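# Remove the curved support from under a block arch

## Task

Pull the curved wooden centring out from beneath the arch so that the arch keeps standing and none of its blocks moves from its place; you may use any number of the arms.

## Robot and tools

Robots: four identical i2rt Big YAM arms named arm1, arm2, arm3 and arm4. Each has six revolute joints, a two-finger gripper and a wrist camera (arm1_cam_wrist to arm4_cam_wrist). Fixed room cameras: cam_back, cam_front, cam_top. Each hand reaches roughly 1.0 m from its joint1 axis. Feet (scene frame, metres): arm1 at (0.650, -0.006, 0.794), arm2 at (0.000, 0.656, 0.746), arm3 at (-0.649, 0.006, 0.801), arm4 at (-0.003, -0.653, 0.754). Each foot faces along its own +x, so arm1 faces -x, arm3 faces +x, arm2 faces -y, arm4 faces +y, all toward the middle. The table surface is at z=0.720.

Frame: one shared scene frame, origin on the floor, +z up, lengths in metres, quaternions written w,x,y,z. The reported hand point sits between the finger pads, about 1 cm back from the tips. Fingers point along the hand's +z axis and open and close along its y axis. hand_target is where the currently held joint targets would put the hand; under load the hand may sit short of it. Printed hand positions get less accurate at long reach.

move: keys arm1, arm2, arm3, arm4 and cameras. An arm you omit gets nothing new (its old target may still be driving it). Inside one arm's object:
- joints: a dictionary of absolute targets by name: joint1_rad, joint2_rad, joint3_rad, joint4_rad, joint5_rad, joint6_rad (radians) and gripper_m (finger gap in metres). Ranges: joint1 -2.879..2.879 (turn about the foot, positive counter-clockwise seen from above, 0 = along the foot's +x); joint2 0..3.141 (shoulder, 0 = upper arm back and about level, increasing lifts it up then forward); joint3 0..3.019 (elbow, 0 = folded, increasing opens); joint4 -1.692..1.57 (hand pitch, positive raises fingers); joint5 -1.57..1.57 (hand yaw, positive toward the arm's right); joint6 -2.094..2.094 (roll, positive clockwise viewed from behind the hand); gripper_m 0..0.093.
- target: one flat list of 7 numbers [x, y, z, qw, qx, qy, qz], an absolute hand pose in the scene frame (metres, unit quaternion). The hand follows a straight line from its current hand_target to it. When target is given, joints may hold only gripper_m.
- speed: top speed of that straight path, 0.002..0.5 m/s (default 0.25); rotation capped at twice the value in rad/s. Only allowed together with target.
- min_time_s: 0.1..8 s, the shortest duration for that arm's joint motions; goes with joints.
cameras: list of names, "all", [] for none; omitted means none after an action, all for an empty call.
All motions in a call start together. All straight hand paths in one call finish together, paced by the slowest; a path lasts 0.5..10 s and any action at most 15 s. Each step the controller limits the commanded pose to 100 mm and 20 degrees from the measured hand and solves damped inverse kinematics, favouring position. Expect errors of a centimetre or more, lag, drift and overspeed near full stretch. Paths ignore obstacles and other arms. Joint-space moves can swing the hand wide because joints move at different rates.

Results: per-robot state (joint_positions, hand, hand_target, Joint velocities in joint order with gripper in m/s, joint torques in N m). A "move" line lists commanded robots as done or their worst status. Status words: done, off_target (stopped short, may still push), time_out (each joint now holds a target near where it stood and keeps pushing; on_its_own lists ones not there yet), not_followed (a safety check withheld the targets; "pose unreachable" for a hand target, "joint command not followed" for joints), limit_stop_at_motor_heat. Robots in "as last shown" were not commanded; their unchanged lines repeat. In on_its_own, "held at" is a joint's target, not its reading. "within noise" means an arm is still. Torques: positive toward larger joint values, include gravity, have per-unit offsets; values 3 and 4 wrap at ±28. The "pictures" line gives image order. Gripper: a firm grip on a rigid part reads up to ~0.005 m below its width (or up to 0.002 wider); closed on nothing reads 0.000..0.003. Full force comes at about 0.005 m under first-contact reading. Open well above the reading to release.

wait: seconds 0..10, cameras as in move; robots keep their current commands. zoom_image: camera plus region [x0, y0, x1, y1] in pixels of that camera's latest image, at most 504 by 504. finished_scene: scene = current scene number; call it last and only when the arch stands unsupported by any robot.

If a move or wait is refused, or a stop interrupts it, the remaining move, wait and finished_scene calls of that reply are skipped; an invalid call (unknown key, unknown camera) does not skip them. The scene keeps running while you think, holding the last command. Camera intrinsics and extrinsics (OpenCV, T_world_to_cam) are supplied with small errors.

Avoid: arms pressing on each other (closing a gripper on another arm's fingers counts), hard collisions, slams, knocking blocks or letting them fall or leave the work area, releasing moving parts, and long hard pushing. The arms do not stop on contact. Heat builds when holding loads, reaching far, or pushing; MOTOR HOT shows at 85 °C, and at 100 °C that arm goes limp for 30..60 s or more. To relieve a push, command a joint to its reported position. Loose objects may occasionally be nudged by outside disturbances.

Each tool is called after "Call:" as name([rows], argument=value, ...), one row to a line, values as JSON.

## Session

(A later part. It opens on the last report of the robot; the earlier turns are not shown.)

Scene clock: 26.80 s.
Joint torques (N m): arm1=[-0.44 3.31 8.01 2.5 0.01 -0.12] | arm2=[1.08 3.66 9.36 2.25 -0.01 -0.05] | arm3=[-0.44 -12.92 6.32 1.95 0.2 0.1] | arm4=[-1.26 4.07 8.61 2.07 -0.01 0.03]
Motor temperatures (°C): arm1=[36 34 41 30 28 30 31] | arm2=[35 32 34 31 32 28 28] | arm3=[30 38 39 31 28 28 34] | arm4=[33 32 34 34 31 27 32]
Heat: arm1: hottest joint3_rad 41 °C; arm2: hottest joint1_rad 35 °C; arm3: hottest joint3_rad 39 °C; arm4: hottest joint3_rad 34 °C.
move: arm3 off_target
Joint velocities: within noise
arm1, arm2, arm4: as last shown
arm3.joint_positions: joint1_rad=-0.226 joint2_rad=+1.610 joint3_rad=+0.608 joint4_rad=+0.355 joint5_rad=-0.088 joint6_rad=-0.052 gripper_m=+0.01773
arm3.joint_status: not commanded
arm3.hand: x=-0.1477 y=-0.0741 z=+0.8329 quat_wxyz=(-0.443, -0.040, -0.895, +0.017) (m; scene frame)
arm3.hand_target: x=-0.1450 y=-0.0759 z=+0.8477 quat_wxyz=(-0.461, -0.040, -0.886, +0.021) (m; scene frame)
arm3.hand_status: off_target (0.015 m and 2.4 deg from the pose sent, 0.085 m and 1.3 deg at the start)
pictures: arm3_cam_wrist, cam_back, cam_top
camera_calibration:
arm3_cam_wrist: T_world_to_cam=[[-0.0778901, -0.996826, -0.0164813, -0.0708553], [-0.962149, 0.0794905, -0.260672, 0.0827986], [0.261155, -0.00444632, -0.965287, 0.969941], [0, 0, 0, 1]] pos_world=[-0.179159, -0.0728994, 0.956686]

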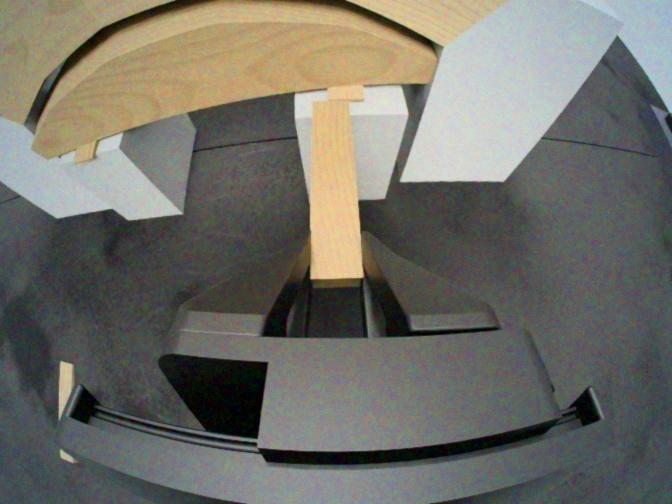

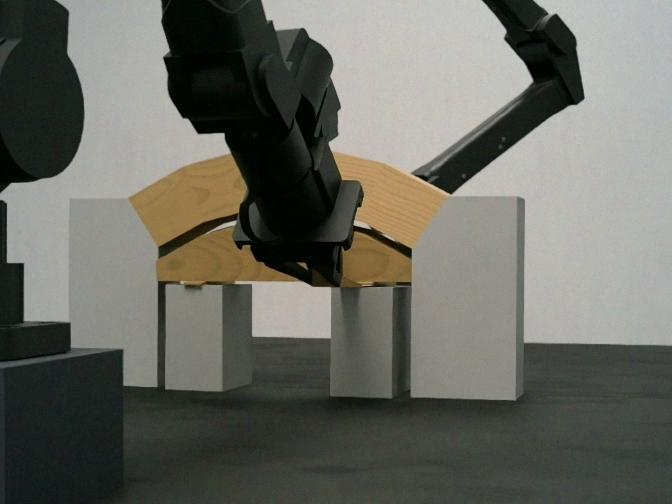

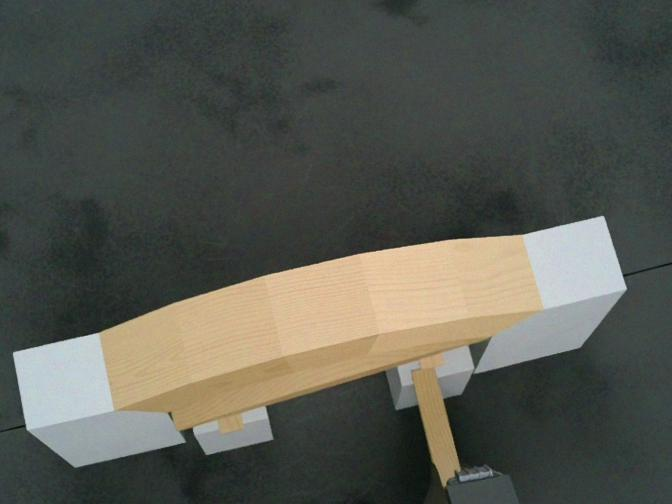

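Call:
move(arm3={"target":[-0.27,-0.065,0.855,0.4612,0.0403,0.8861,-0.021],"speed":0.2})

Call:
move(arm3={"target":[-0.3,-0.2,0.76,0.4612,0.0403,0.8861,-0.021],"speed":0.3})

Call:
move(arm3={"target":[-0.3,-0.2,0.7245,0.4612,0.0403,0.8861,-0.021],"speed":0.1})

Call:
move(arm3={"joints":{"gripper_m":0.045}}, cameras=["arm3_cam_wrist"])

Scene clock: 28.60 s.
Joint torques (N m): arm1=[-0.26 3.43 7.98 2.48 0.01 -0.11] | arm2=[1.14 3.72 9.36 2.33 -0.03 -0.05] | arm3=[-1.08 -6.83 6.87 0.95 -0.09 -0.02] | arm4=[-1.14 3.66 8.66 2.07 -0.03 0.02]
Motor temperatures (°C): arm1=[36 34 41 30 28 30 31] | arm2=[35 32 34 31 32 28 28] | arm3=[30 38 39 31 28 28 34] | arm4=[33 32 34 34 31 27 32]
Heat: arm1: hottest joint3_rad 41 °C; arm2: hottest joint1_rad 35 °C; arm3: hottest joint3_rad 39 °C; arm4: hottest joint3_rad 34 °C.
move: arm3 done
Joint velocities: within noise
arm1.joint_positions: joint1_rad=-0.792 joint2_rad=+0.597 joint3_rad=+1.317 joint4_rad=-1.235 joint5_rad=+0.036 joint6_rad=+0.139 gripper_m=+0.09396
arm1.joint_status: not commanded
arm1.hand: x=+0.4866 y=+0.1760 z=+1.3259 quat_wxyz=(-0.185, +0.761, -0.404, -0.473) (m; scene frame)
arm1.hand_target: x=+0.4882 y=+0.1742 z=+1.3369 quat_wxyz=(-0.188, +0.755, -0.401, -0.483) (m; scene frame)
arm1.hand_status: not commanded
arm2.joint_positions: joint1_rad=+0.031 joint2_rad=+0.603 joint3_rad=+1.457 joint4_rad=-1.387 joint5_rad=-0.263 joint6_rad=+0.761 gripper_m=+0.09396
arm2.joint_status: not commanded
arm2.hand: x=+0.0421 y=+0.4486 z=+1.3126 quat_wxyz=(-0.497, -0.768, -0.393, +0.094) (m; scene frame)
arm2.hand_target: x=+0.0421 y=+0.4516 z=+1.3209 quat_wxyz=(-0.505, -0.763, -0.391, +0.098) (m; scene frame)
arm2.hand_status: not commanded
arm3.joint_positions: joint1_rad=-0.270 joint2_rad=+1.261 joint3_rad=+0.283 joint4_rad=+0.361 joint5_rad=-0.125 joint6_rad=-0.070 gripper_m=+0.01773
arm3.joint_status: not commanded
arm3.hand: x=-0.2688 y=-0.0616 z=+0.8507 quat_wxyz=(-0.458, -0.041, -0.888, +0.017) (m; scene frame)
arm3.hand_target: x=-0.2700 y=-0.0649 z=+0.8549 quat_wxyz=(-0.461, -0.040, -0.886, +0.021) (m; scene frame)
arm3.hand_status: done (0.006 m and 0.6 deg from the pose sent, 0.125 m and 2.4 deg at the start)
arm4.joint_positions: joint1_rad=-0.454 joint2_rad=+0.631 joint3_rad=+1.450 joint4_rad=-1.565 joint5_rad=-0.075 joint6_rad=-0.150 gripper_m=+0.09396
arm4.joint_status: not commanded
arm4.hand: x=+0.0668 y=-0.4724 z=+1.2759 quat_wxyz=(-0.346, +0.552, -0.728, -0.214) (m; scene frame)
arm4.hand_target: x=+0.0658 y=-0.4742 z=+1.2836 quat_wxyz=(-0.354, +0.550, -0.724, -0.218) (m; scene frame)
arm4.hand_status: not commanded
pictures: none

Scene clock: 30.17 s.
Joint torques (N m): arm1=[-0.32 3.25 8.02 2.48 0 -0.11] | arm2=[0.91 3.72 9.36 2.32 0 -0.06] | arm3=[-1.03 -7.59 4.71 1.91 -0.33 -0.02] | arm4=[-0.67 3.9 8.62 2.02 0 0.03]
Motor temperatures (°C): arm1=[36 34 41 30 28 30 31] | arm2=[35 32 34 31 32 28 28] | arm3=[30 38 39 31 28 28 34] | arm4=[33 32 34 34 31 27 32]
Heat: arm1: hottest joint3_rad 41 °C; arm2: hottest joint1_rad 35 °C; arm3: hottest joint3_rad 39 °C; arm4: hottest joint3_rad 34 °C.
move: arm3 off_target
Joint velocities: within noise
arm1, arm2, arm4: as last shown
arm3.joint_positions: joint1_rad=-0.780 joint2_rad=+1.772 joint3_rad=+0.347 joint4_rad=+0.679 joint5_rad=-0.528 joint6_rad=-0.400 gripper_m=+0.01773
arm3.joint_status: not commanded
arm3.hand: x=-0.3074 y=-0.1896 z=+0.7573 quat_wxyz=(-0.451, -0.046, -0.891, +0.011) (m; scene frame)
arm3.hand_target: x=-0.3002 y=-0.1998 z=+0.7602 quat_wxyz=(-0.461, -0.040, -0.886, +0.021) (m; scene frame)
arm3.hand_status: off_target (0.013 m and 1.8 deg from the pose sent, 0.168 m and 0.6 deg at the start)
pictures: none

Scene clock: 31.37 s.
Joint torques (N m): arm1=[-0.21 3.08 8.02 2.47 0.01 -0.1] | arm2=[1.14 3.66 9.35 2.33 -0.02 -0.05] | arm3=[-0.73 -7.82 2.7 1.55 -0.12 0.03] | arm4=[-1.61 3.66 8.58 2.07 -0.03 0.04]
Motor temperatures (°C): arm1=[36 34 41 30 28 30 31] | arm2=[35 32 34 31 32 28 28] | arm3=[30 38 39 31 28 28 34] | arm4=[33 32 34 34 31 27 32]
Heat: arm1: hottest joint3_rad 41 °C; arm2: hottest joint1_rad 35 °C; arm3: hottest joint3_rad 39 °C; arm4: hottest joint3_rad 34 °C.
move: arm3 done
Joint velocities: within noise
arm1, arm2, arm4: as last shown
arm3.joint_positions: joint1_rad=-0.780 joint2_rad=+1.942 joint3_rad=+0.372 joint4_rad=+0.841 joint5_rad=-0.532 joint6_rad=-0.403 gripper_m=+0.01773
arm3.joint_status: not commanded
arm3.hand: x=-0.3030 y=-0.1932 z=+0.7272 quat_wxyz=(-0.458, -0.041, -0.888, +0.015) (m; scene frame)
arm3.hand_target: x=-0.3001 y=-0.1999 z=+0.7245 quat_wxyz=(-0.461, -0.040, -0.886, +0.021) (m; scene frame)
arm3.hand_status: done (0.008 m and 0.8 deg from the pose sent, 0.035 m and 1.8 deg at the start)
pictures: none

Scene clock: 31.97 s.
Joint torques (N m): arm1=[-0.44 3.25 8.01 2.44 0 -0.12] | arm2=[1.32 3.72 9.33 2.3 -0.01 -0.06] | arm3=[-0.79 -8.06 2.52 1.66 -0.12 0.02] | arm4=[-0.91 3.6 8.5 2.15 0 0]
Motor temperatures (°C): arm1=[36 34 41 30 28 30 31] | arm2=[35 32 34 31 32 28 28] | arm3=[30 38 38 31 28 28 34] | arm4=[33 32 34 34 31 27 32]
Heat: arm1: hottest joint3_rad 41 °C; arm2: hottest joint1_rad 35 °C; arm3: hottest joint2_rad 38 °C; arm4: hottest joint3_rad 34 °C.
move: arm3 done
Joint velocities: within noise
arm1, arm2, arm4: as last shown
arm3.joint_positions: joint1_rad=-0.780 joint2_rad=+1.944 joint3_rad=+0.374 joint4_rad=+0.842 joint5_rad=-0.532 joint6_rad=-0.403 gripper_m=+0.04484
arm3.joint_status: all done
arm3.hand: x=-0.3023 y=-0.1938 z=+0.7270 quat_wxyz=(-0.459, -0.041, -0.888, +0.015) (m; scene frame)
arm3.hand_target: x=-0.3001 y=-0.1999 z=+0.7245 quat_wxyz=(-0.461, -0.040, -0.886, +0.021) (m; scene frame)
arm3.hand_status: not commanded
pictures: arm3_cam_wrist
camera_calibration:
arm3_cam_wrist: T_world_to_cam=[[-0.077584, -0.996743, -0.0219894, -0.19982], [-0.95258, 0.0806195, -0.293415, -0.057123], [0.294232, -0.00181765, -0.955732, 0.911317], [0, 0, 0, 1]] pos_world=[-0.338056, -0.192908, 0.849821]

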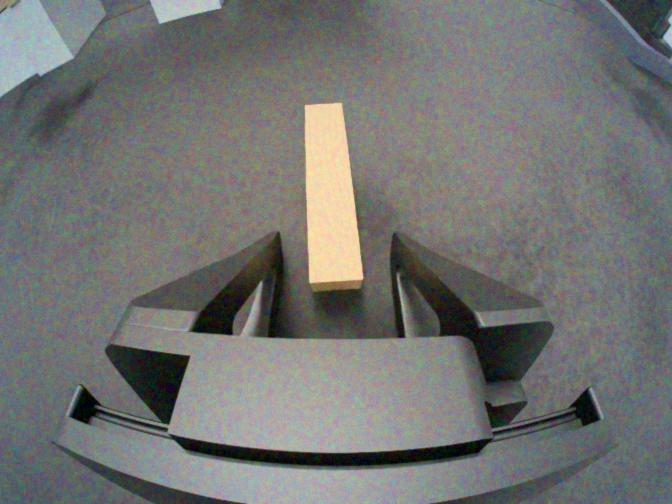

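Call:
move(arm3={"target":[-0.335,-0.2,0.81,0.4612,0.0403,0.8861,-0.021],"speed":0.3})

Call:
move(arm3={"target":[-0.19,0.0,0.862,0.5,-0.5,0.5,-0.5],"speed":0.5,"joints":{"gripper_m":0.072}}, cameras=["arm3_cam_wrist","cam_back","cam_top","cam_front"])

Scene clock: 35.17 s.
Joint torques (N m): arm1=[-0.44 3.25 8.03 2.44 0 -0.11] | arm2=[0.97 3.72 9.36 2.26 -0.03 -0.05] | arm3=[-0.91 -8.47 5.57 0.59 -0.34 0] | arm4=[-1.03 3.96 8.55 2.1 -0.01 0.04]
Motor temperatures (°C): arm1=[36 34 41 30 28 30 31] | arm2=[35 32 35 31 32 28 28] | arm3=[30 38 38 31 28 28 34] | arm4=[33 32 34 34 31 27 32]
Heat: arm1: hottest joint3_rad 41 °C; arm2: hottest joint1_rad 35 °C; arm3: hottest joint2_rad 38 °C; arm4: hottest joint3_rad 34 °C.
move: arm3 done
Joint velocities: within noise
arm1, arm2, arm4: as last shown
arm3.joint_positions: joint1_rad=-0.873 joint2_rad=+1.512 joint3_rad=+0.302 joint4_rad=+0.432 joint5_rad=-0.598 joint6_rad=-0.474 gripper_m=+0.04494
arm3.joint_status: not commanded
arm3.hand: x=-0.3368 y=-0.1936 z=+0.8023 quat_wxyz=(-0.455, -0.044, -0.889, +0.012) (m; scene frame)
arm3.hand_target: x=-0.3350 y=-0.1999 z=+0.8099 quat_wxyz=(-0.461, -0.040, -0.886, +0.021) (m; scene frame)
arm3.hand_status: done (0.010 m and 1.4 deg from the pose sent, 0.089 m and 0.7 deg at the start)
pictures: none

Scene clock: 38.03 s.
Joint torques (N m): arm1=[-0.32 3.37 7.97 2.48 0.01 -0.12] | arm2=[1.2 3.84 9.36 2.28 -0.01 -0.07] | arm3=[0.09 -8.29 2.67 2.25 -0.05 0.04] | arm4=[-0.91 3.55 8.59 2 -0.02 0.04]
Motor temperatures (°C): arm1=[36 34 42 30 28 30 31] | arm2=[35 32 35 31 32 28 28] | arm3=[30 38 38 31 28 28 34] | arm4=[33 32 34 34 31 27 32]
Heat: arm1: hottest joint3_rad 42 °C; arm2: hottest joint1_rad 35 °C; arm3: hottest joint2_rad 38 °C; arm4: hottest joint3_rad 34 °C.
move: arm3 off_target
Joint velocities: within noise
arm1, arm2, arm4: as last shown
arm3.joint_positions: joint1_rad=-0.063 joint2_rad=+1.929 joint3_rad=+0.327 joint4_rad=+1.536 joint5_rad=-0.016 joint6_rad=-1.555 gripper_m=+0.07191
arm3.joint_status: all done
arm3.hand: x=-0.1951 y=-0.0024 z=+0.8605 quat_wxyz=(-0.482, +0.513, -0.523, +0.481) (m; scene frame)
arm3.hand_target: x=-0.1898 y=-0.0001 z=+0.8625 quat_wxyz=(-0.486, +0.513, -0.514, +0.486) (m; scene frame)
arm3.hand_status: off_target (0.006 m and 4.3 deg from the pose sent, 0.250 m and 98.0 deg at the start; a joint's target at an end of its range on 39 of 86 steps)
pictures: arm3_cam_wrist, cam_back, cam_front, cam_top
camera_calibration:
arm3_cam_wrist: T_world_to_cam=[[0.0877978, -0.0159004, 0.996011, -0.839137], [-0.614846, -0.787548, 0.0416258, -0.155702], [0.783745, -0.616048, -0.0789213, 0.347101], [0, 0, 0, 1]] pos_world=[-0.294097, 0.0778649, 0.869665]

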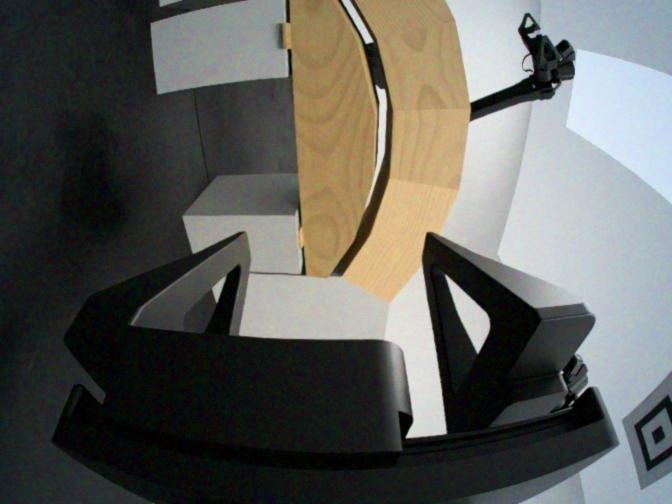

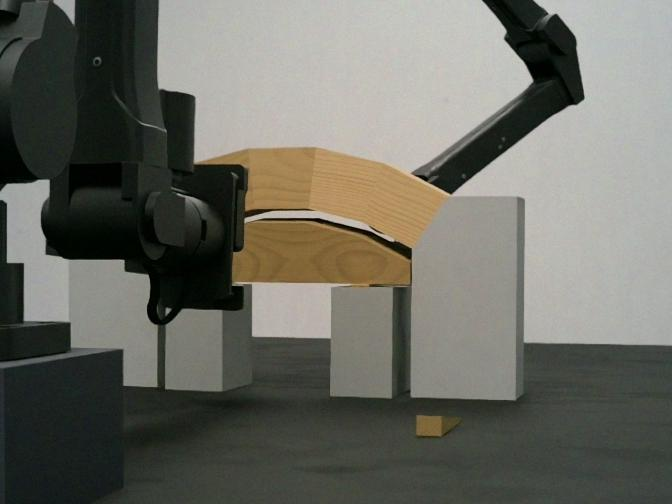

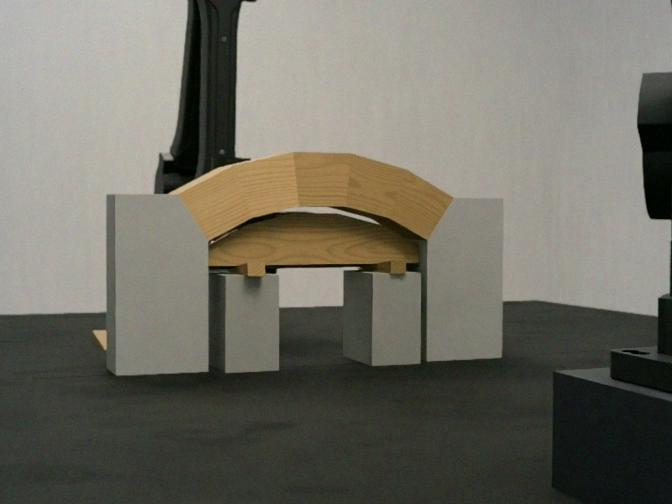

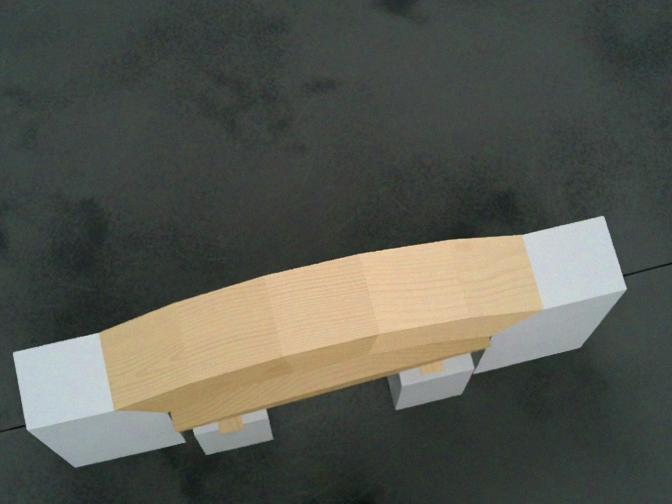

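Call:
move(arm3={"target":[-0.072,-0.004,0.859,0.5,-0.5,0.5,-0.5],"speed":0.15}, cameras=["arm3_cam_wrist","cam_back","cam_top","cam_front"])

Scene clock: 39.70 s.
Joint torques (N m): arm1=[-0.32 3.25 8.03 2.47 0 -0.11] | arm2=[1.2 3.55 9.33 2.3 -0.02 -0.06] | arm3=[-0.26 -11.63 5.63 0.98 -0.03 0.09] | arm4=[-1.55 4.13 8.69 2.21 -0.03 0.02]
Motor temperatures (°C): arm1=[36 34 42 30 27 30 31] | arm2=[35 32 35 31 32 28 28] | arm3=[30 38 38 31 28 28 34] | arm4=[33 32 34 34 31 27 32]
Heat: arm1: hottest joint3_rad 42 °C; arm2: hottest joint1_rad 35 °C; arm3: hottest joint2_rad 38 °C; arm4: hottest joint3_rad 34 °C.
move: arm3 done
Joint velocities: within noise
arm1, arm2, arm4: as last shown
arm3.joint_positions: joint1_rad=-0.063 joint2_rad=+2.031 joint3_rad=+0.642 joint4_rad=+1.396 joint5_rad=-0.021 joint6_rad=-1.555 gripper_m=+0.07191
arm3.joint_status: not commanded
arm3.hand: x=-0.0806 y=-0.0044 z=+0.8628 quat_wxyz=(-0.501, +0.497, -0.503, +0.499) (m; scene frame)
arm3.hand_target: x=-0.0723 y=-0.0041 z=+0.8592 quat_wxyz=(-0.500, +0.500, -0.500, +0.500) (m; scene frame)
arm3.hand_status: done (0.009 m and 0.5 deg from the pose sent, 0.123 m and 4.3 deg at the start)
pictures: arm3_cam_wrist, cam_back, cam_front, cam_top
camera_calibration:
arm3_cam_wrist: T_world_to_cam=[[0.0133105, -0.0136661, 0.999818, -0.860721], [-0.612288, -0.79063, -0.00265546, -0.0486362], [0.790523, -0.612142, -0.0188913, 0.205148], [0, 0, 0, 1]] pos_world=[-0.180497, 0.0753639, 0.864311]

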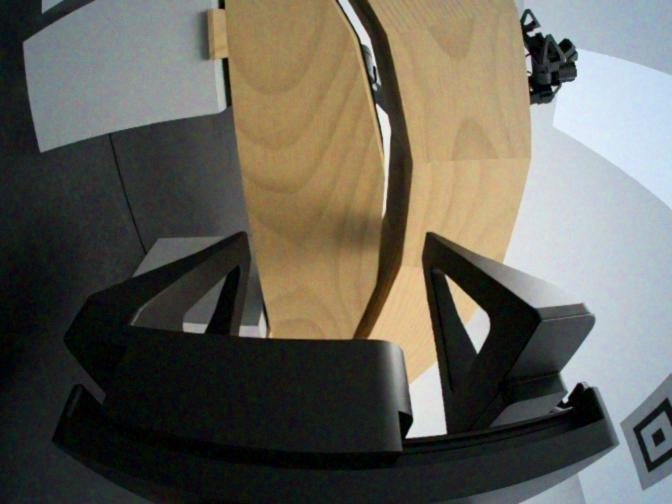

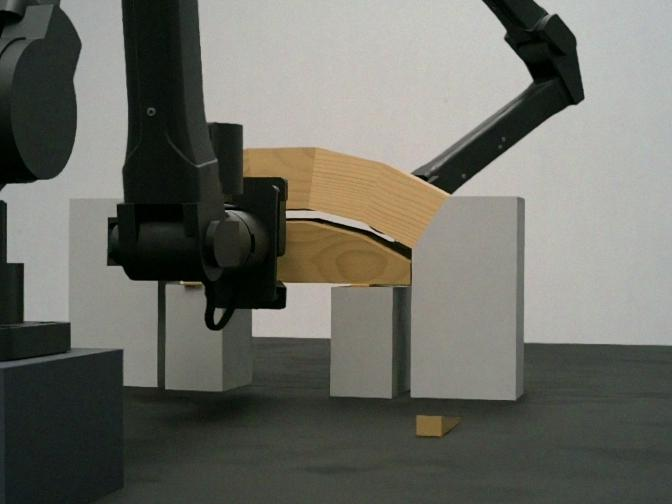

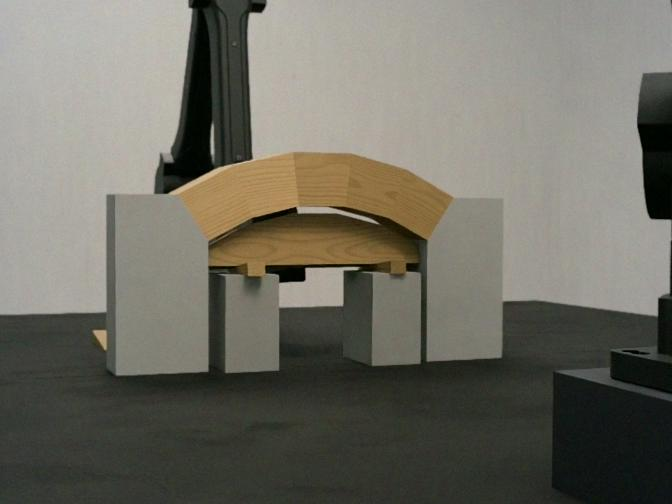

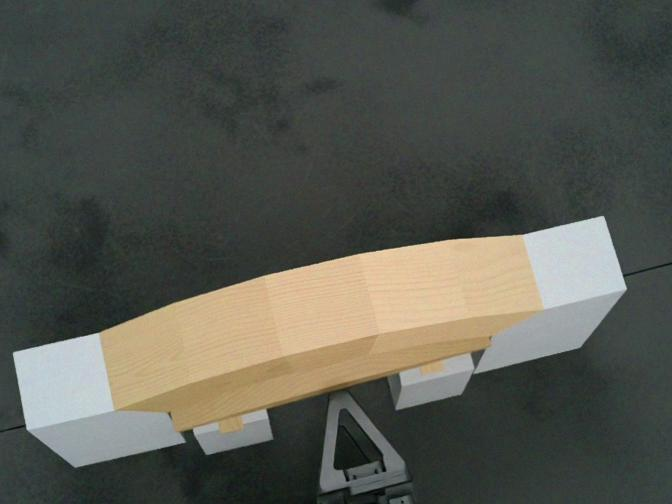

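Call:
move(arm3={"target":[-0.068,-0.005,0.848,0.5,-0.5,0.5,-0.5],"speed":0.1}, cameras=["arm3_cam_wrist","cam_top","cam_front"])

Scene clock: 41.17 s.
Joint torques (N m): arm1=[-0.38 3.37 7.99 2.44 0 -0.11] | arm2=[1.32 3.78 9.36 2.33 -0.01 -0.06] | arm3=[-0.5 -12.04 5.39 1.87 -0.03 0.08] | arm4=[-1.26 4.31 8.59 2.1 -0.01 0.01]
Motor temperatures (°C): arm1=[36 34 42 30 27 30 31] | arm2=[35 32 35 31 32 28 28] | arm3=[30 38 38 31 28 28 34] | arm4=[33 32 34 34 31 27 32]
Heat: arm1: hottest joint3_rad 42 °C; arm2: hottest joint1_rad 35 °C; arm3: hottest joint2_rad 38 °C; arm4: hottest joint3_rad 34 °C.
move: arm3 done
Joint velocities: within noise
arm1, arm2, arm4: as last shown
arm3.joint_positions: joint1_rad=-0.063 joint2_rad=+2.072 joint3_rad=+0.662 joint4_rad=+1.396 joint5_rad=-0.023 joint6_rad=-1.555 gripper_m=+0.07191
arm3.joint_status: not commanded
arm3.hand: x=-0.0764 y=-0.0043 z=+0.8462 quat_wxyz=(-0.497, +0.502, -0.508, +0.493) (m; scene frame)
arm3.hand_target: x=-0.0683 y=-0.0051 z=+0.8480 quat_wxyz=(-0.500, +0.500, -0.500, +0.500) (m; scene frame)
arm3.hand_status: done (0.009 m and 1.3 deg from the pose sent, 0.019 m and 0.5 deg at the start)
pictures: arm3_cam_wrist, cam_front, cam_top
camera_calibration:
arm3_cam_wrist: T_world_to_cam=[[0.0350158, -0.0141359, 0.999287, -0.842181], [-0.610821, -0.791703, 0.0102043, -0.0568242], [0.790994, -0.610743, -0.0363566, 0.216384], [0, 0, 0, 1]] pos_world=[-0.176378, 0.0752621, 0.850027]

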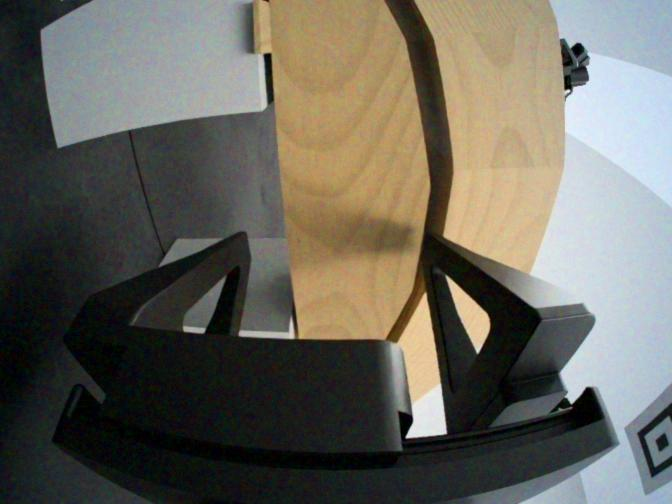

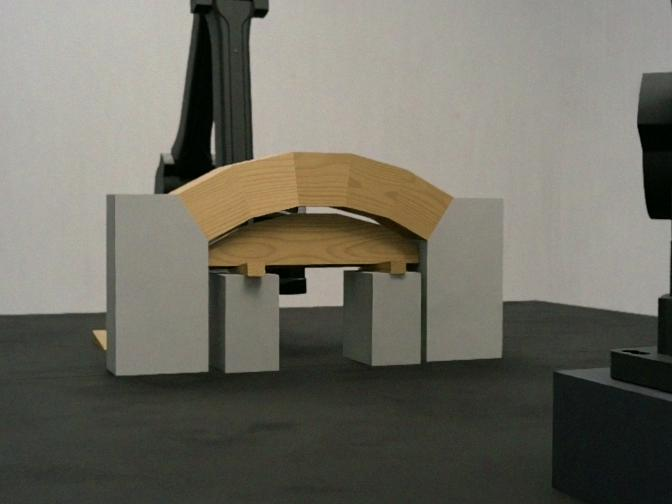

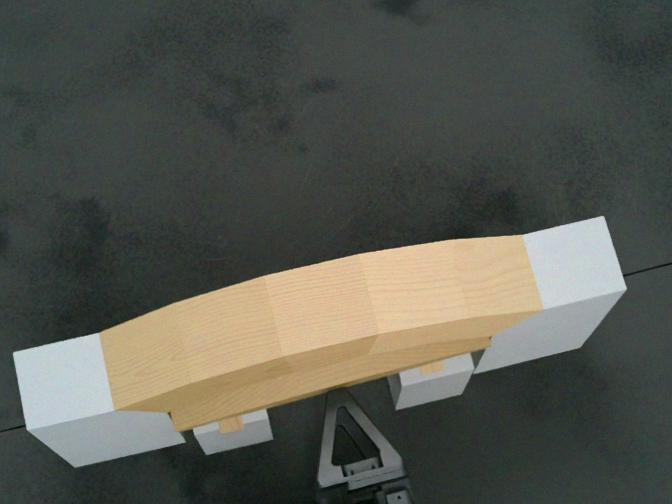

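Call:
move(arm3={"target":[-0.068,-0.005,0.857,0.5,-0.5,0.5,-0.5],"speed":0.1}, cameras=["arm3_cam_wrist"])

Scene clock: 42.30 s.
Joint torques (N m): arm1=[-0.32 3.31 8.02 2.45 0.02 -0.12] | arm2=[0.91 3.55 9.39 2.3 -0.02 -0.06] | arm3=[-0.5 -14.8 4.78 0.99 -0.03 0.08] | arm4=[-0.91 4.19 8.59 2.06 -0.01 0.05]
Motor temperatures (°C): arm1=[36 34 42 30 27 30 31] | arm2=[35 32 35 31 32 28 28] | arm3=[30 38 38 31 28 28 34] | arm4=[33 32 34 34 31 27 32]
Heat: arm1: hottest joint3_rad 42 °C; arm2: hottest joint1_rad 35 °C; arm3: hottest joint2_rad 38 °C; arm4: hottest joint3_rad 34 °C.
move: arm3 off_target
Joint velocities: within noise
arm1.joint_positions: joint1_rad=-0.792 joint2_rad=+0.597 joint3_rad=+1.317 joint4_rad=-1.235 joint5_rad=+0.036 joint6_rad=+0.139 gripper_m=+0.09396
arm1.joint_status: not commanded
arm1.hand: x=+0.4866 y=+0.1760 z=+1.3259 quat_wxyz=(-0.185, +0.761, -0.404, -0.473) (m; scene frame)
arm1.hand_target: x=+0.4882 y=+0.1742 z=+1.3369 quat_wxyz=(-0.188, +0.755, -0.401, -0.483) (m; scene frame)
arm1.hand_status: not commanded
arm2.joint_positions: joint1_rad=+0.031 joint2_rad=+0.603 joint3_rad=+1.457 joint4_rad=-1.387 joint5_rad=-0.263 joint6_rad=+0.761 gripper_m=+0.09396
arm2.joint_status: not commanded
arm2.hand: x=+0.0421 y=+0.4486 z=+1.3126 quat_wxyz=(-0.497, -0.768, -0.393, +0.094) (m; scene frame)
arm2.hand_target: x=+0.0421 y=+0.4516 z=+1.3209 quat_wxyz=(-0.505, -0.763, -0.391, +0.098) (m; scene frame)
arm2.hand_status: not commanded
arm3.joint_positions: joint1_rad=-0.063 joint2_rad=+2.072 joint3_rad=+0.662 joint4_rad=+1.393 joint5_rad=-0.023 joint6_rad=-1.555 gripper_m=+0.07191
arm3.joint_status: not commanded
arm3.hand: x=-0.0765 y=-0.0043 z=+0.8455 quat_wxyz=(-0.496, +0.503, -0.509, +0.492) (m; scene frame)
arm3.hand_target: x=-0.0684 y=-0.0051 z=+0.8570 quat_wxyz=(-0.500, +0.500, -0.500, +0.500) (m; scene frame)
arm3.hand_status: off_target (0.014 m and 1.5 deg from the pose sent, 0.014 m and 1.3 deg at the start)
arm4.joint_positions: joint1_rad=-0.454 joint2_rad=+0.631 joint3_rad=+1.450 joint4_rad=-1.565 joint5_rad=-0.075 joint6_rad=-0.150 gripper_m=+0.09396
arm4.joint_status: not commanded
arm4.hand: x=+0.0668 y=-0.4724 z=+1.2759 quat_wxyz=(-0.346, +0.552, -0.728, -0.214) (m; scene frame)
arm4.hand_target: x=+0.0658 y=-0.4742 z=+1.2836 quat_wxyz=(-0.354, +0.550, -0.724, -0.218) (m; scene frame)
arm4.hand_status: not commanded
pictures: arm3_cam_wrist
camera_calibration:
arm3_cam_wrist: T_world_to_cam=[[0.0380377, -0.0142378, 0.999175, -0.841048], [-0.610798, -0.791696, 0.0119712, -0.0583147], [0.790872, -0.61075, -0.0388107, 0.218427], [0, 0, 0, 1]] pos_world=[-0.176375, 0.075262, 0.84953]

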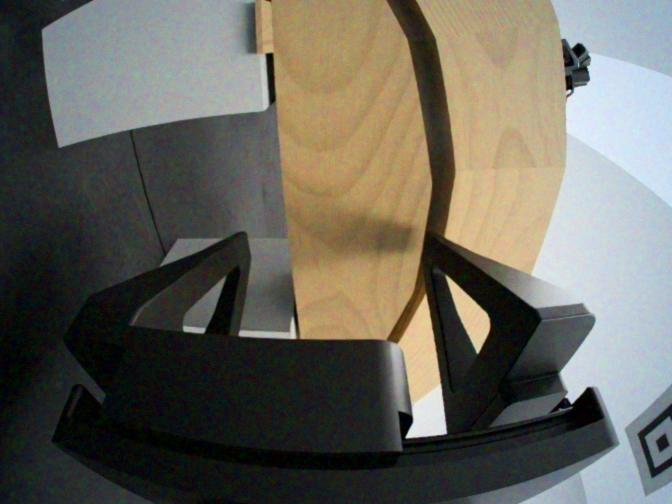

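Call:
move(arm3={"target":[-0.066,-0.005,0.864,0.5,-0.5,0.5,-0.5],"speed":0.1}, cameras=["arm3_cam_wrist"])

Scene clock: 43.40 s.
Joint torques (N m): arm1=[-0.32 3.25 8.02 2.45 0 -0.11] | arm2=[1.32 3.55 9.33 2.26 -0.02 -0.06] | arm3=[-0.44 -15.44 4.98 1.03 -0.03 0.08] | arm4=[-1.03 3.96 8.46 2 -0.01 0.05]
Motor temperatures (°C): arm1=[36 34 42 30 27 30 31] | arm2=[35 32 35 31 32 28 28] | arm3=[30 38 38 31 28 28 33] | arm4=[33 32 34 34 31 27 32]
Heat: arm1: hottest joint3_rad 42 °C; arm2: hottest joint1_rad 35 °C; arm3: hottest joint2_rad 38 °C; arm4: hottest joint3_rad 34 °C.
move: arm3 off_target
Joint velocities: within noise
arm1, arm2, arm4: as last shown
arm3.joint_positions: joint1_rad=-0.063 joint2_rad=+2.059 joint3_rad=+0.662 joint4_rad=+1.370 joint5_rad=-0.023 joint6_rad=-1.555 gripper_m=+0.07191
arm3.joint_status: not commanded
arm3.hand: x=-0.0756 y=-0.0043 z=+0.8465 quat_wxyz=(-0.493, +0.506, -0.512, +0.489) (m; scene frame)
arm3.hand_target: x=-0.0665 y=-0.0051 z=+0.8642 quat_wxyz=(-0.500, +0.500, -0.500, +0.500) (m; scene frame)
arm3.hand_status: off_target (0.020 m and 2.1 deg from the pose sent, 0.021 m and 1.5 deg at the start)
pictures: arm3_cam_wrist
camera_calibration:
arm3_cam_wrist: T_world_to_cam=[[0.0487348, -0.0145141, 0.998706, -0.840892], [-0.610666, -0.791677, 0.0182939, -0.0631458], [0.790387, -0.610768, -0.0474455, 0.225057], [0, 0, 0, 1]] pos_world=[-0.175462, 0.0752617, 0.851638]

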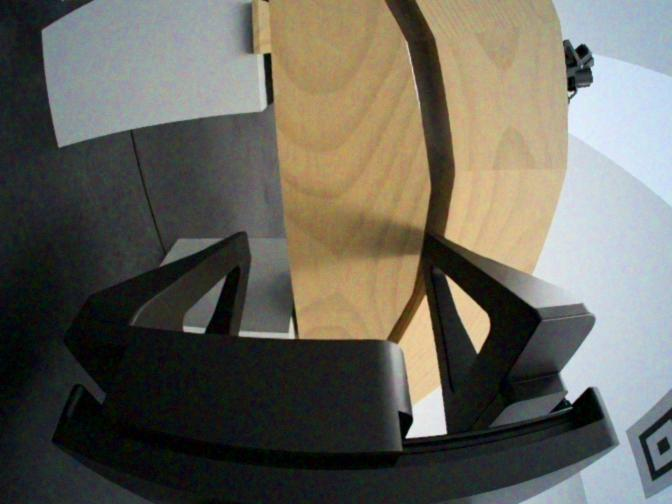

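Call:
move(arm3={"target":[-0.12,-0.003,0.858,0.5,-0.5,0.5,-0.5],"speed":0.15})

Call:
move(arm3={"target":[-0.068,-0.005,0.854,0.5,-0.5,0.5,-0.5],"speed":0.12}, cameras=["arm3_cam_wrist"])

Scene clock: 44.73 s.
Joint torques (N m): arm1=[-0.44 3.19 8.01 2.45 0.01 -0.11] | arm2=[1.2 3.78 9.28 2.29 0 -0.05] | arm3=[-0.21 -14.33 1.69 2.17 0.06 0.08] | arm4=[-0.85 4.01 8.7 2.07 -0.01 0.03]
Motor temperatures (°C): arm1=[36 34 42 30 27 30 31] | arm2=[35 32 35 31 32 28 28] | arm3=[30 39 38 31 28 28 33] | arm4=[33 32 35 34 31 27 32]
Heat: arm1: hottest joint3_rad 42 °C; arm2: hottest joint1_rad 35 °C; arm3: hottest joint2_rad 39 °C; arm4: hottest joint3_rad 35 °C.
move: arm3 off_target
Joint velocities: within noise
arm1, arm2, arm4: as last shown
arm3.joint_positions: joint1_rad=-0.063 joint2_rad=+2.055 joint3_rad=+0.543 joint4_rad=+1.479 joint5_rad=-0.023 joint6_rad=-1.555 gripper_m=+0.07191
arm3.joint_status: not commanded
arm3.hand: x=-0.1201 y=-0.0033 z=+0.8416 quat_wxyz=(-0.492, +0.507, -0.513, +0.488) (m; scene frame)
arm3.hand_target: x=-0.1201 y=-0.0031 z=+0.8577 quat_wxyz=(-0.500, +0.500, -0.500, +0.500) (m; scene frame)
arm3.hand_status: off_target (0.016 m and 2.4 deg from the pose sent, 0.046 m and 2.1 deg at the start)
pictures: none

Scene clock: 45.87 s.
Joint torques (N m): arm1=[-0.32 3.25 8.02 2.45 0.01 -0.11] | arm2=[1.14 3.49 9.37 2.24 -0.01 -0.04] | arm3=[-0.5 -12.28 5.39 1.02 -0.01 0.08] | arm4=[-0.97 4.13 8.53 2.07 -0.01 0]
Motor temperatures (°C): arm1=[36 34 42 30 27 30 31] | arm2=[35 32 35 31 32 28 28] | arm3=[30 39 38 31 28 28 33] | arm4=[33 32 35 34 31 27 32]
Heat: arm1: hottest joint3_rad 42 °C; arm2: hottest joint1_rad 35 °C; arm3: hottest joint2_rad 39 °C; arm4: hottest joint3_rad 35 °C.
move: arm3 done
Joint velocities: within noise
arm1, arm2, arm4: as last shown
arm3.joint_positions: joint1_rad=-0.063 joint2_rad=+2.055 joint3_rad=+0.659 joint4_rad=+1.401 joint5_rad=-0.023 joint6_rad=-1.555 gripper_m=+0.07191
arm3.joint_status: not commanded
arm3.hand: x=-0.0761 y=-0.0042 z=+0.8558 quat_wxyz=(-0.501, +0.498, -0.503, +0.498) (m; scene frame)
arm3.hand_target: x=-0.0682 y=-0.0051 z=+0.8541 quat_wxyz=(-0.500, +0.500, -0.500, +0.500) (m; scene frame)
arm3.hand_status: done (0.008 m and 0.5 deg from the pose sent, 0.054 m and 2.4 deg at the start)
pictures: arm3_cam_wrist
camera_calibration:
arm3_cam_wrist: T_world_to_cam=[[0.0163574, -0.0137426, 0.999772, -0.853501], [-0.61081, -0.791777, -0.000890026, -0.0471296], [0.791608, -0.610656, -0.0213456, 0.203729], [0, 0, 0, 1]] pos_world=[-0.176099, 0.0753625, 0.857613]

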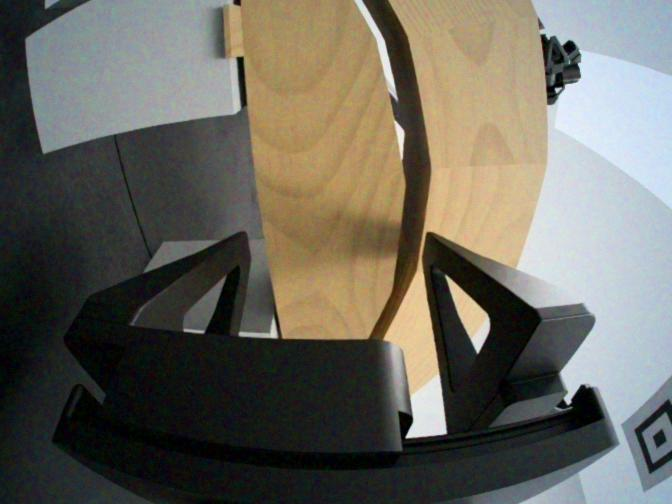

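Call:
move(arm3={"target":[-0.053,-0.005,0.854,0.5,-0.5,0.5,-0.5],"speed":0.1}, cameras=["arm3_cam_wrist","cam_top"])

Scene clock: 47.00 s.
Joint torques (N m): arm1=[-0.38 3.31 8.05 2.47 0 -0.11] | arm2=[0.97 3.72 9.37 2.24 -0.01 -0.06] | arm3=[-0.26 -12.28 5.97 1.03 0.01 0.08] | arm4=[-1.32 3.96 8.7 2.1 -0.02 0.04]
Motor temperatures (°C): arm1=[36 34 42 30 27 30 31] | arm2=[35 32 35 31 32 28 28] | arm3=[30 39 38 31 28 28 33] | arm4=[33 32 35 34 31 27 32]
Heat: arm1: hottest joint3_rad 42 °C; arm2: hottest joint1_rad 35 °C; arm3: hottest joint2_rad 39 °C; arm4: hottest joint3_rad 35 °C.
move: arm3 done
Joint velocities: within noise
arm1, arm2, arm4: as last shown
arm3.joint_positions: joint1_rad=-0.063 joint2_rad=+2.059 joint3_rad=+0.698 joint4_rad=+1.369 joint5_rad=-0.023 joint6_rad=-1.555 gripper_m=+0.07191
arm3.joint_status: not commanded
arm3.hand: x=-0.0620 y=-0.0045 z=+0.8575 quat_wxyz=(-0.502, +0.497, -0.503, +0.498) (m; scene frame)
arm3.hand_target: x=-0.0533 y=-0.0051 z=+0.8542 quat_wxyz=(-0.500, +0.500, -0.500, +0.500) (m; scene frame)
arm3.hand_status: done (0.010 m and 0.5 deg from the pose sent, 0.023 m and 0.5 deg at the start)
pictures: arm3_cam_wrist, cam_top
camera_calibration:
arm3_cam_wrist: T_world_to_cam=[[0.0144168, -0.0136863, 0.999802, -0.855679], [-0.610768, -0.791807, -0.00203195, -0.0377647], [0.791678, -0.610618, -0.0197745, 0.191078], [0, 0, 0, 1]] pos_world=[-0.162002, 0.0750625, 0.859212]

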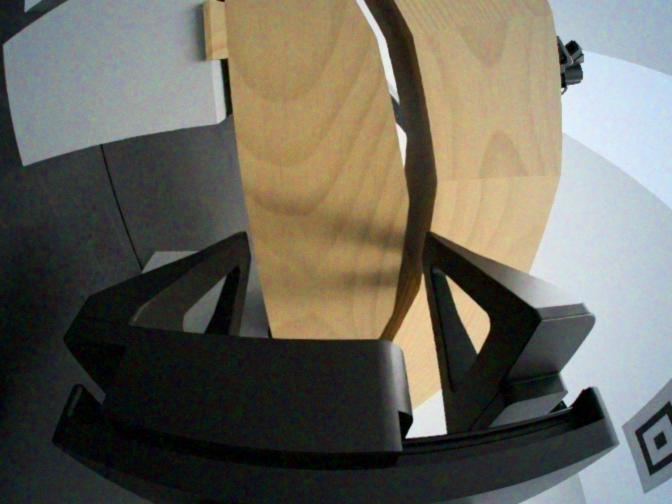

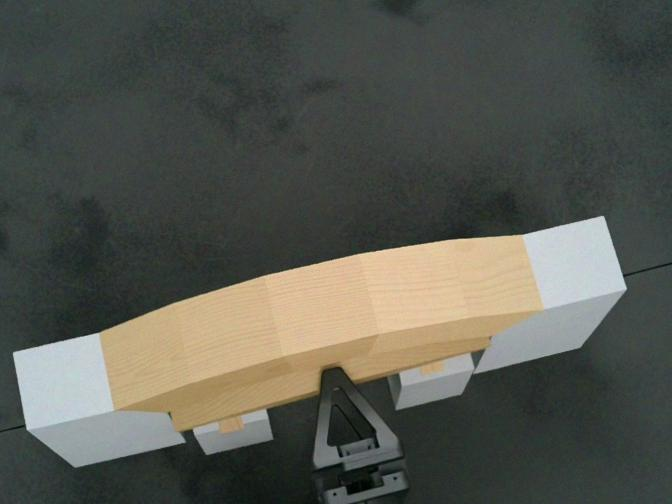

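Call:
move(arm3={"joints":{"gripper_m":0.048}}, cameras=["arm3_cam_wrist","cam_front"])

Scene clock: 47.63 s.
Joint torques (N m): arm1=[-0.32 3.31 8.01 2.48 0 -0.11] | arm2=[1.2 3.9 9.37 2.26 0 -0.04] | arm3=[-0.32 -12.57 5.96 1.18 0.02 0.09] | arm4=[-1.03 3.55 8.62 2.18 -0.01 0.02]
Motor temperatures (°C): arm1=[36 34 42 30 27 30 31] | arm2=[35 32 35 31 32 28 28] | arm3=[30 39 38 31 28 28 33] | arm4=[33 32 35 34 31 27 32]
Heat: arm1: hottest joint3_rad 42 °C; arm2: hottest joint1_rad 35 °C; arm3: hottest joint2_rad 39 °C; arm4: hottest joint3_rad 35 °C.
move: arm3 off_target
Joint velocities: within noise
arm1, arm2, arm4: as last shown
arm3.joint_positions: joint1_rad=-0.063 joint2_rad=+2.063 joint3_rad=+0.698 joint4_rad=+1.364 joint5_rad=-0.023 joint6_rad=-1.555 gripper_m=+0.05597
arm3.joint_status: gripper_m off_target (ended at +0.05600, target +0.04800)
arm3.hand: x=-0.0623 y=-0.0046 z=+0.8542 quat_wxyz=(-0.500, +0.500, -0.505, +0.496) (m; scene frame)
arm3.hand_target: x=-0.0533 y=-0.0051 z=+0.8541 quat_wxyz=(-0.500, +0.500, -0.500, +0.500) (m; scene frame)
arm3.hand_status: not commanded
pictures: arm3_cam_wrist, cam_front
camera_calibration:
arm3_cam_wrist: T_world_to_cam=[[0.0228328, -0.0135237, 0.999648, -0.851696], [-0.610808, -0.791772, 0.00323993, -0.0425517], [0.791449, -0.610667, -0.0263387, 0.196788], [0, 0, 0, 1]] pos_world=[-0.162292, 0.0749627, 0.856717]

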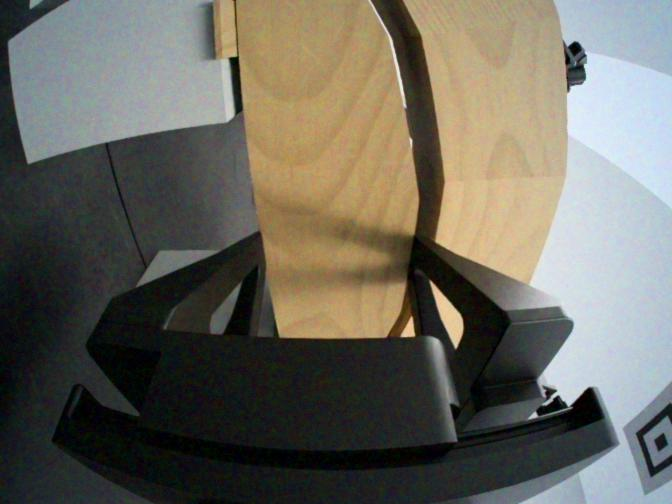

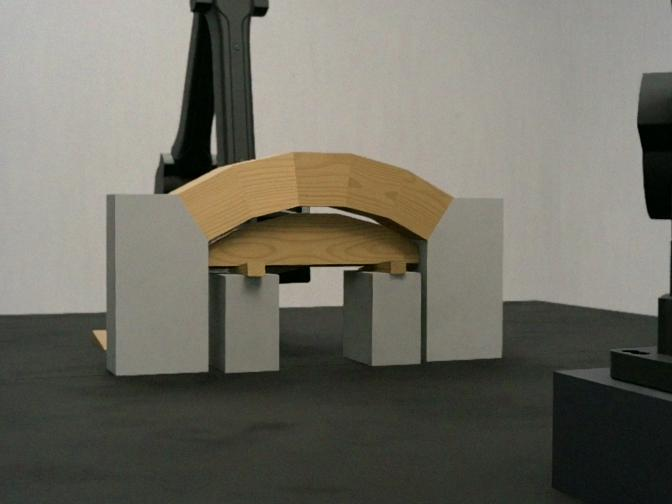

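Call:
move(arm3={"target":[-0.145,-0.005,0.86,0.5,-0.5,0.5,-0.5],"speed":0.09}, cameras=["arm3_cam_wrist","cam_top","cam_back","cam_front"])

Scene clock: 49.93 s.
Joint torques (N m): arm1=[-0.32 3.31 7.99 2.47 0.01 -0.11] | arm2=[1.08 3.37 9.43 2.33 -0.02 -0.07] | arm3=[-1.14 -13.92 2.21 3.44 0.12 0.22] | arm4=[-1.26 3.96 8.51 2.24 -0.02 0.06]
Motor temperatures (°C): arm1=[36 34 43 30 27 30 31] | arm2=[35 32 35 31 32 28 28] | arm3=[30 39 38 31 28 28 34] | arm4=[33 32 35 34 31 27 32]
Heat: arm1: hottest joint3_rad 43 °C; arm2: hottest joint1_rad 35 °C; arm3: hottest joint2_rad 39 °C; arm4: hottest joint3_rad 35 °C.
move: arm3 off_target
Joint velocities: within noise
arm1, arm2, arm4: as last shown
arm3.joint_positions: joint1_rad=-0.064 joint2_rad=+2.047 joint3_rad=+0.460 joint4_rad=+1.506 joint5_rad=-0.032 joint6_rad=-1.569 gripper_m=+0.05597
arm3.joint_status: not commanded
arm3.hand: x=-0.1524 y=-0.0014 z=+0.8309 quat_wxyz=(-0.478, +0.524, -0.520, +0.476) (m; scene frame)
arm3.hand_target: x=-0.1458 y=-0.0050 z=+0.8594 quat_wxyz=(-0.500, +0.500, -0.500, +0.500) (m; scene frame)
arm3.hand_status: off_target (0.030 m and 5.1 deg from the pose sent, 0.083 m and 0.7 deg at the start; a joint's target at an end of its range on 14 of 52 steps)
pictures: arm3_cam_wrist, cam_back, cam_front, cam_top
camera_calibration:
arm3_cam_wrist: T_world_to_cam=[[0.102746, -0.00206607, 0.994706, -0.809971], [-0.601171, -0.796831, 0.0604414, -0.141026], [0.792488, -0.604198, -0.083113, 0.316811], [0, 0, 0, 1]] pos_world=[-0.252628, 0.0773692, 0.840537]

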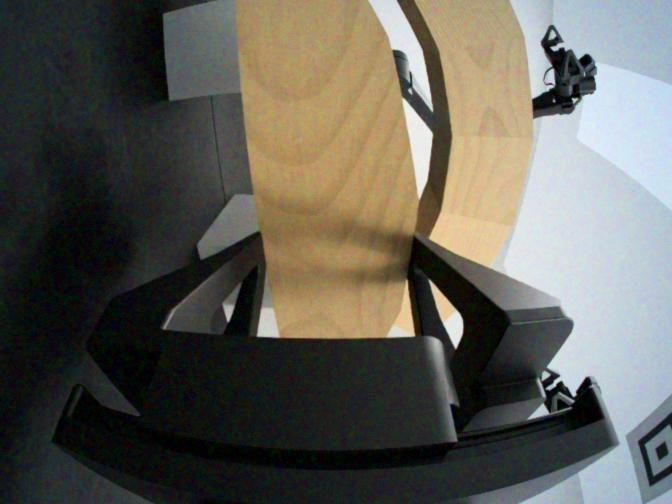

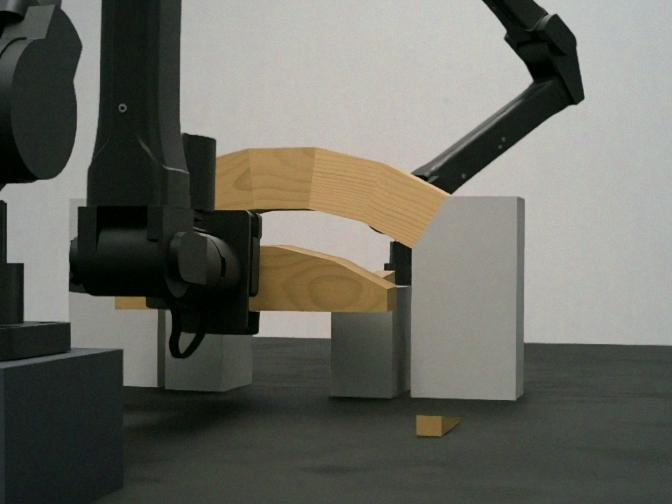

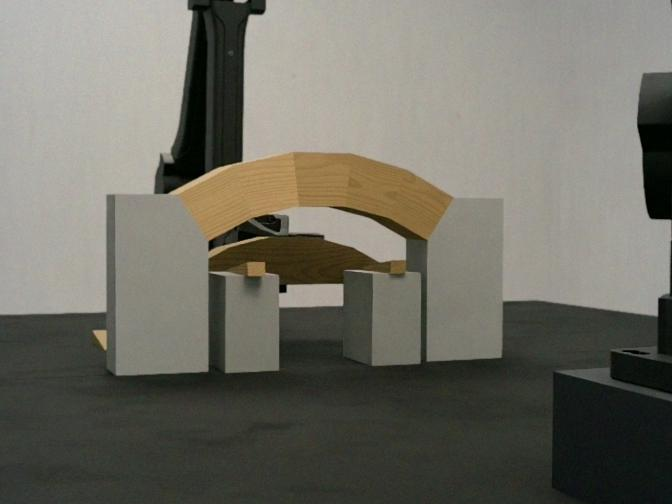

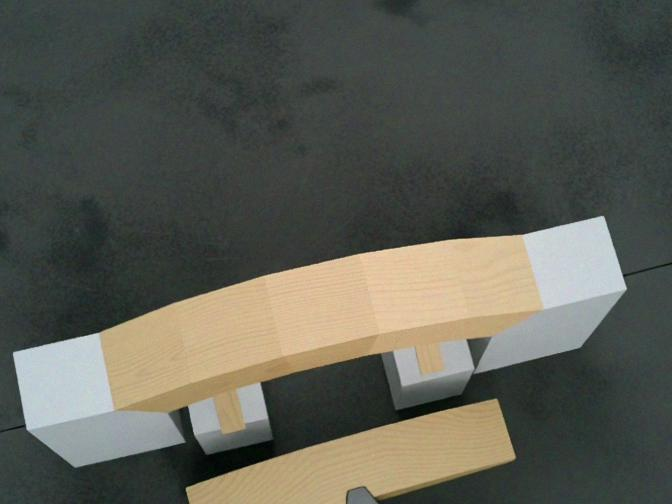

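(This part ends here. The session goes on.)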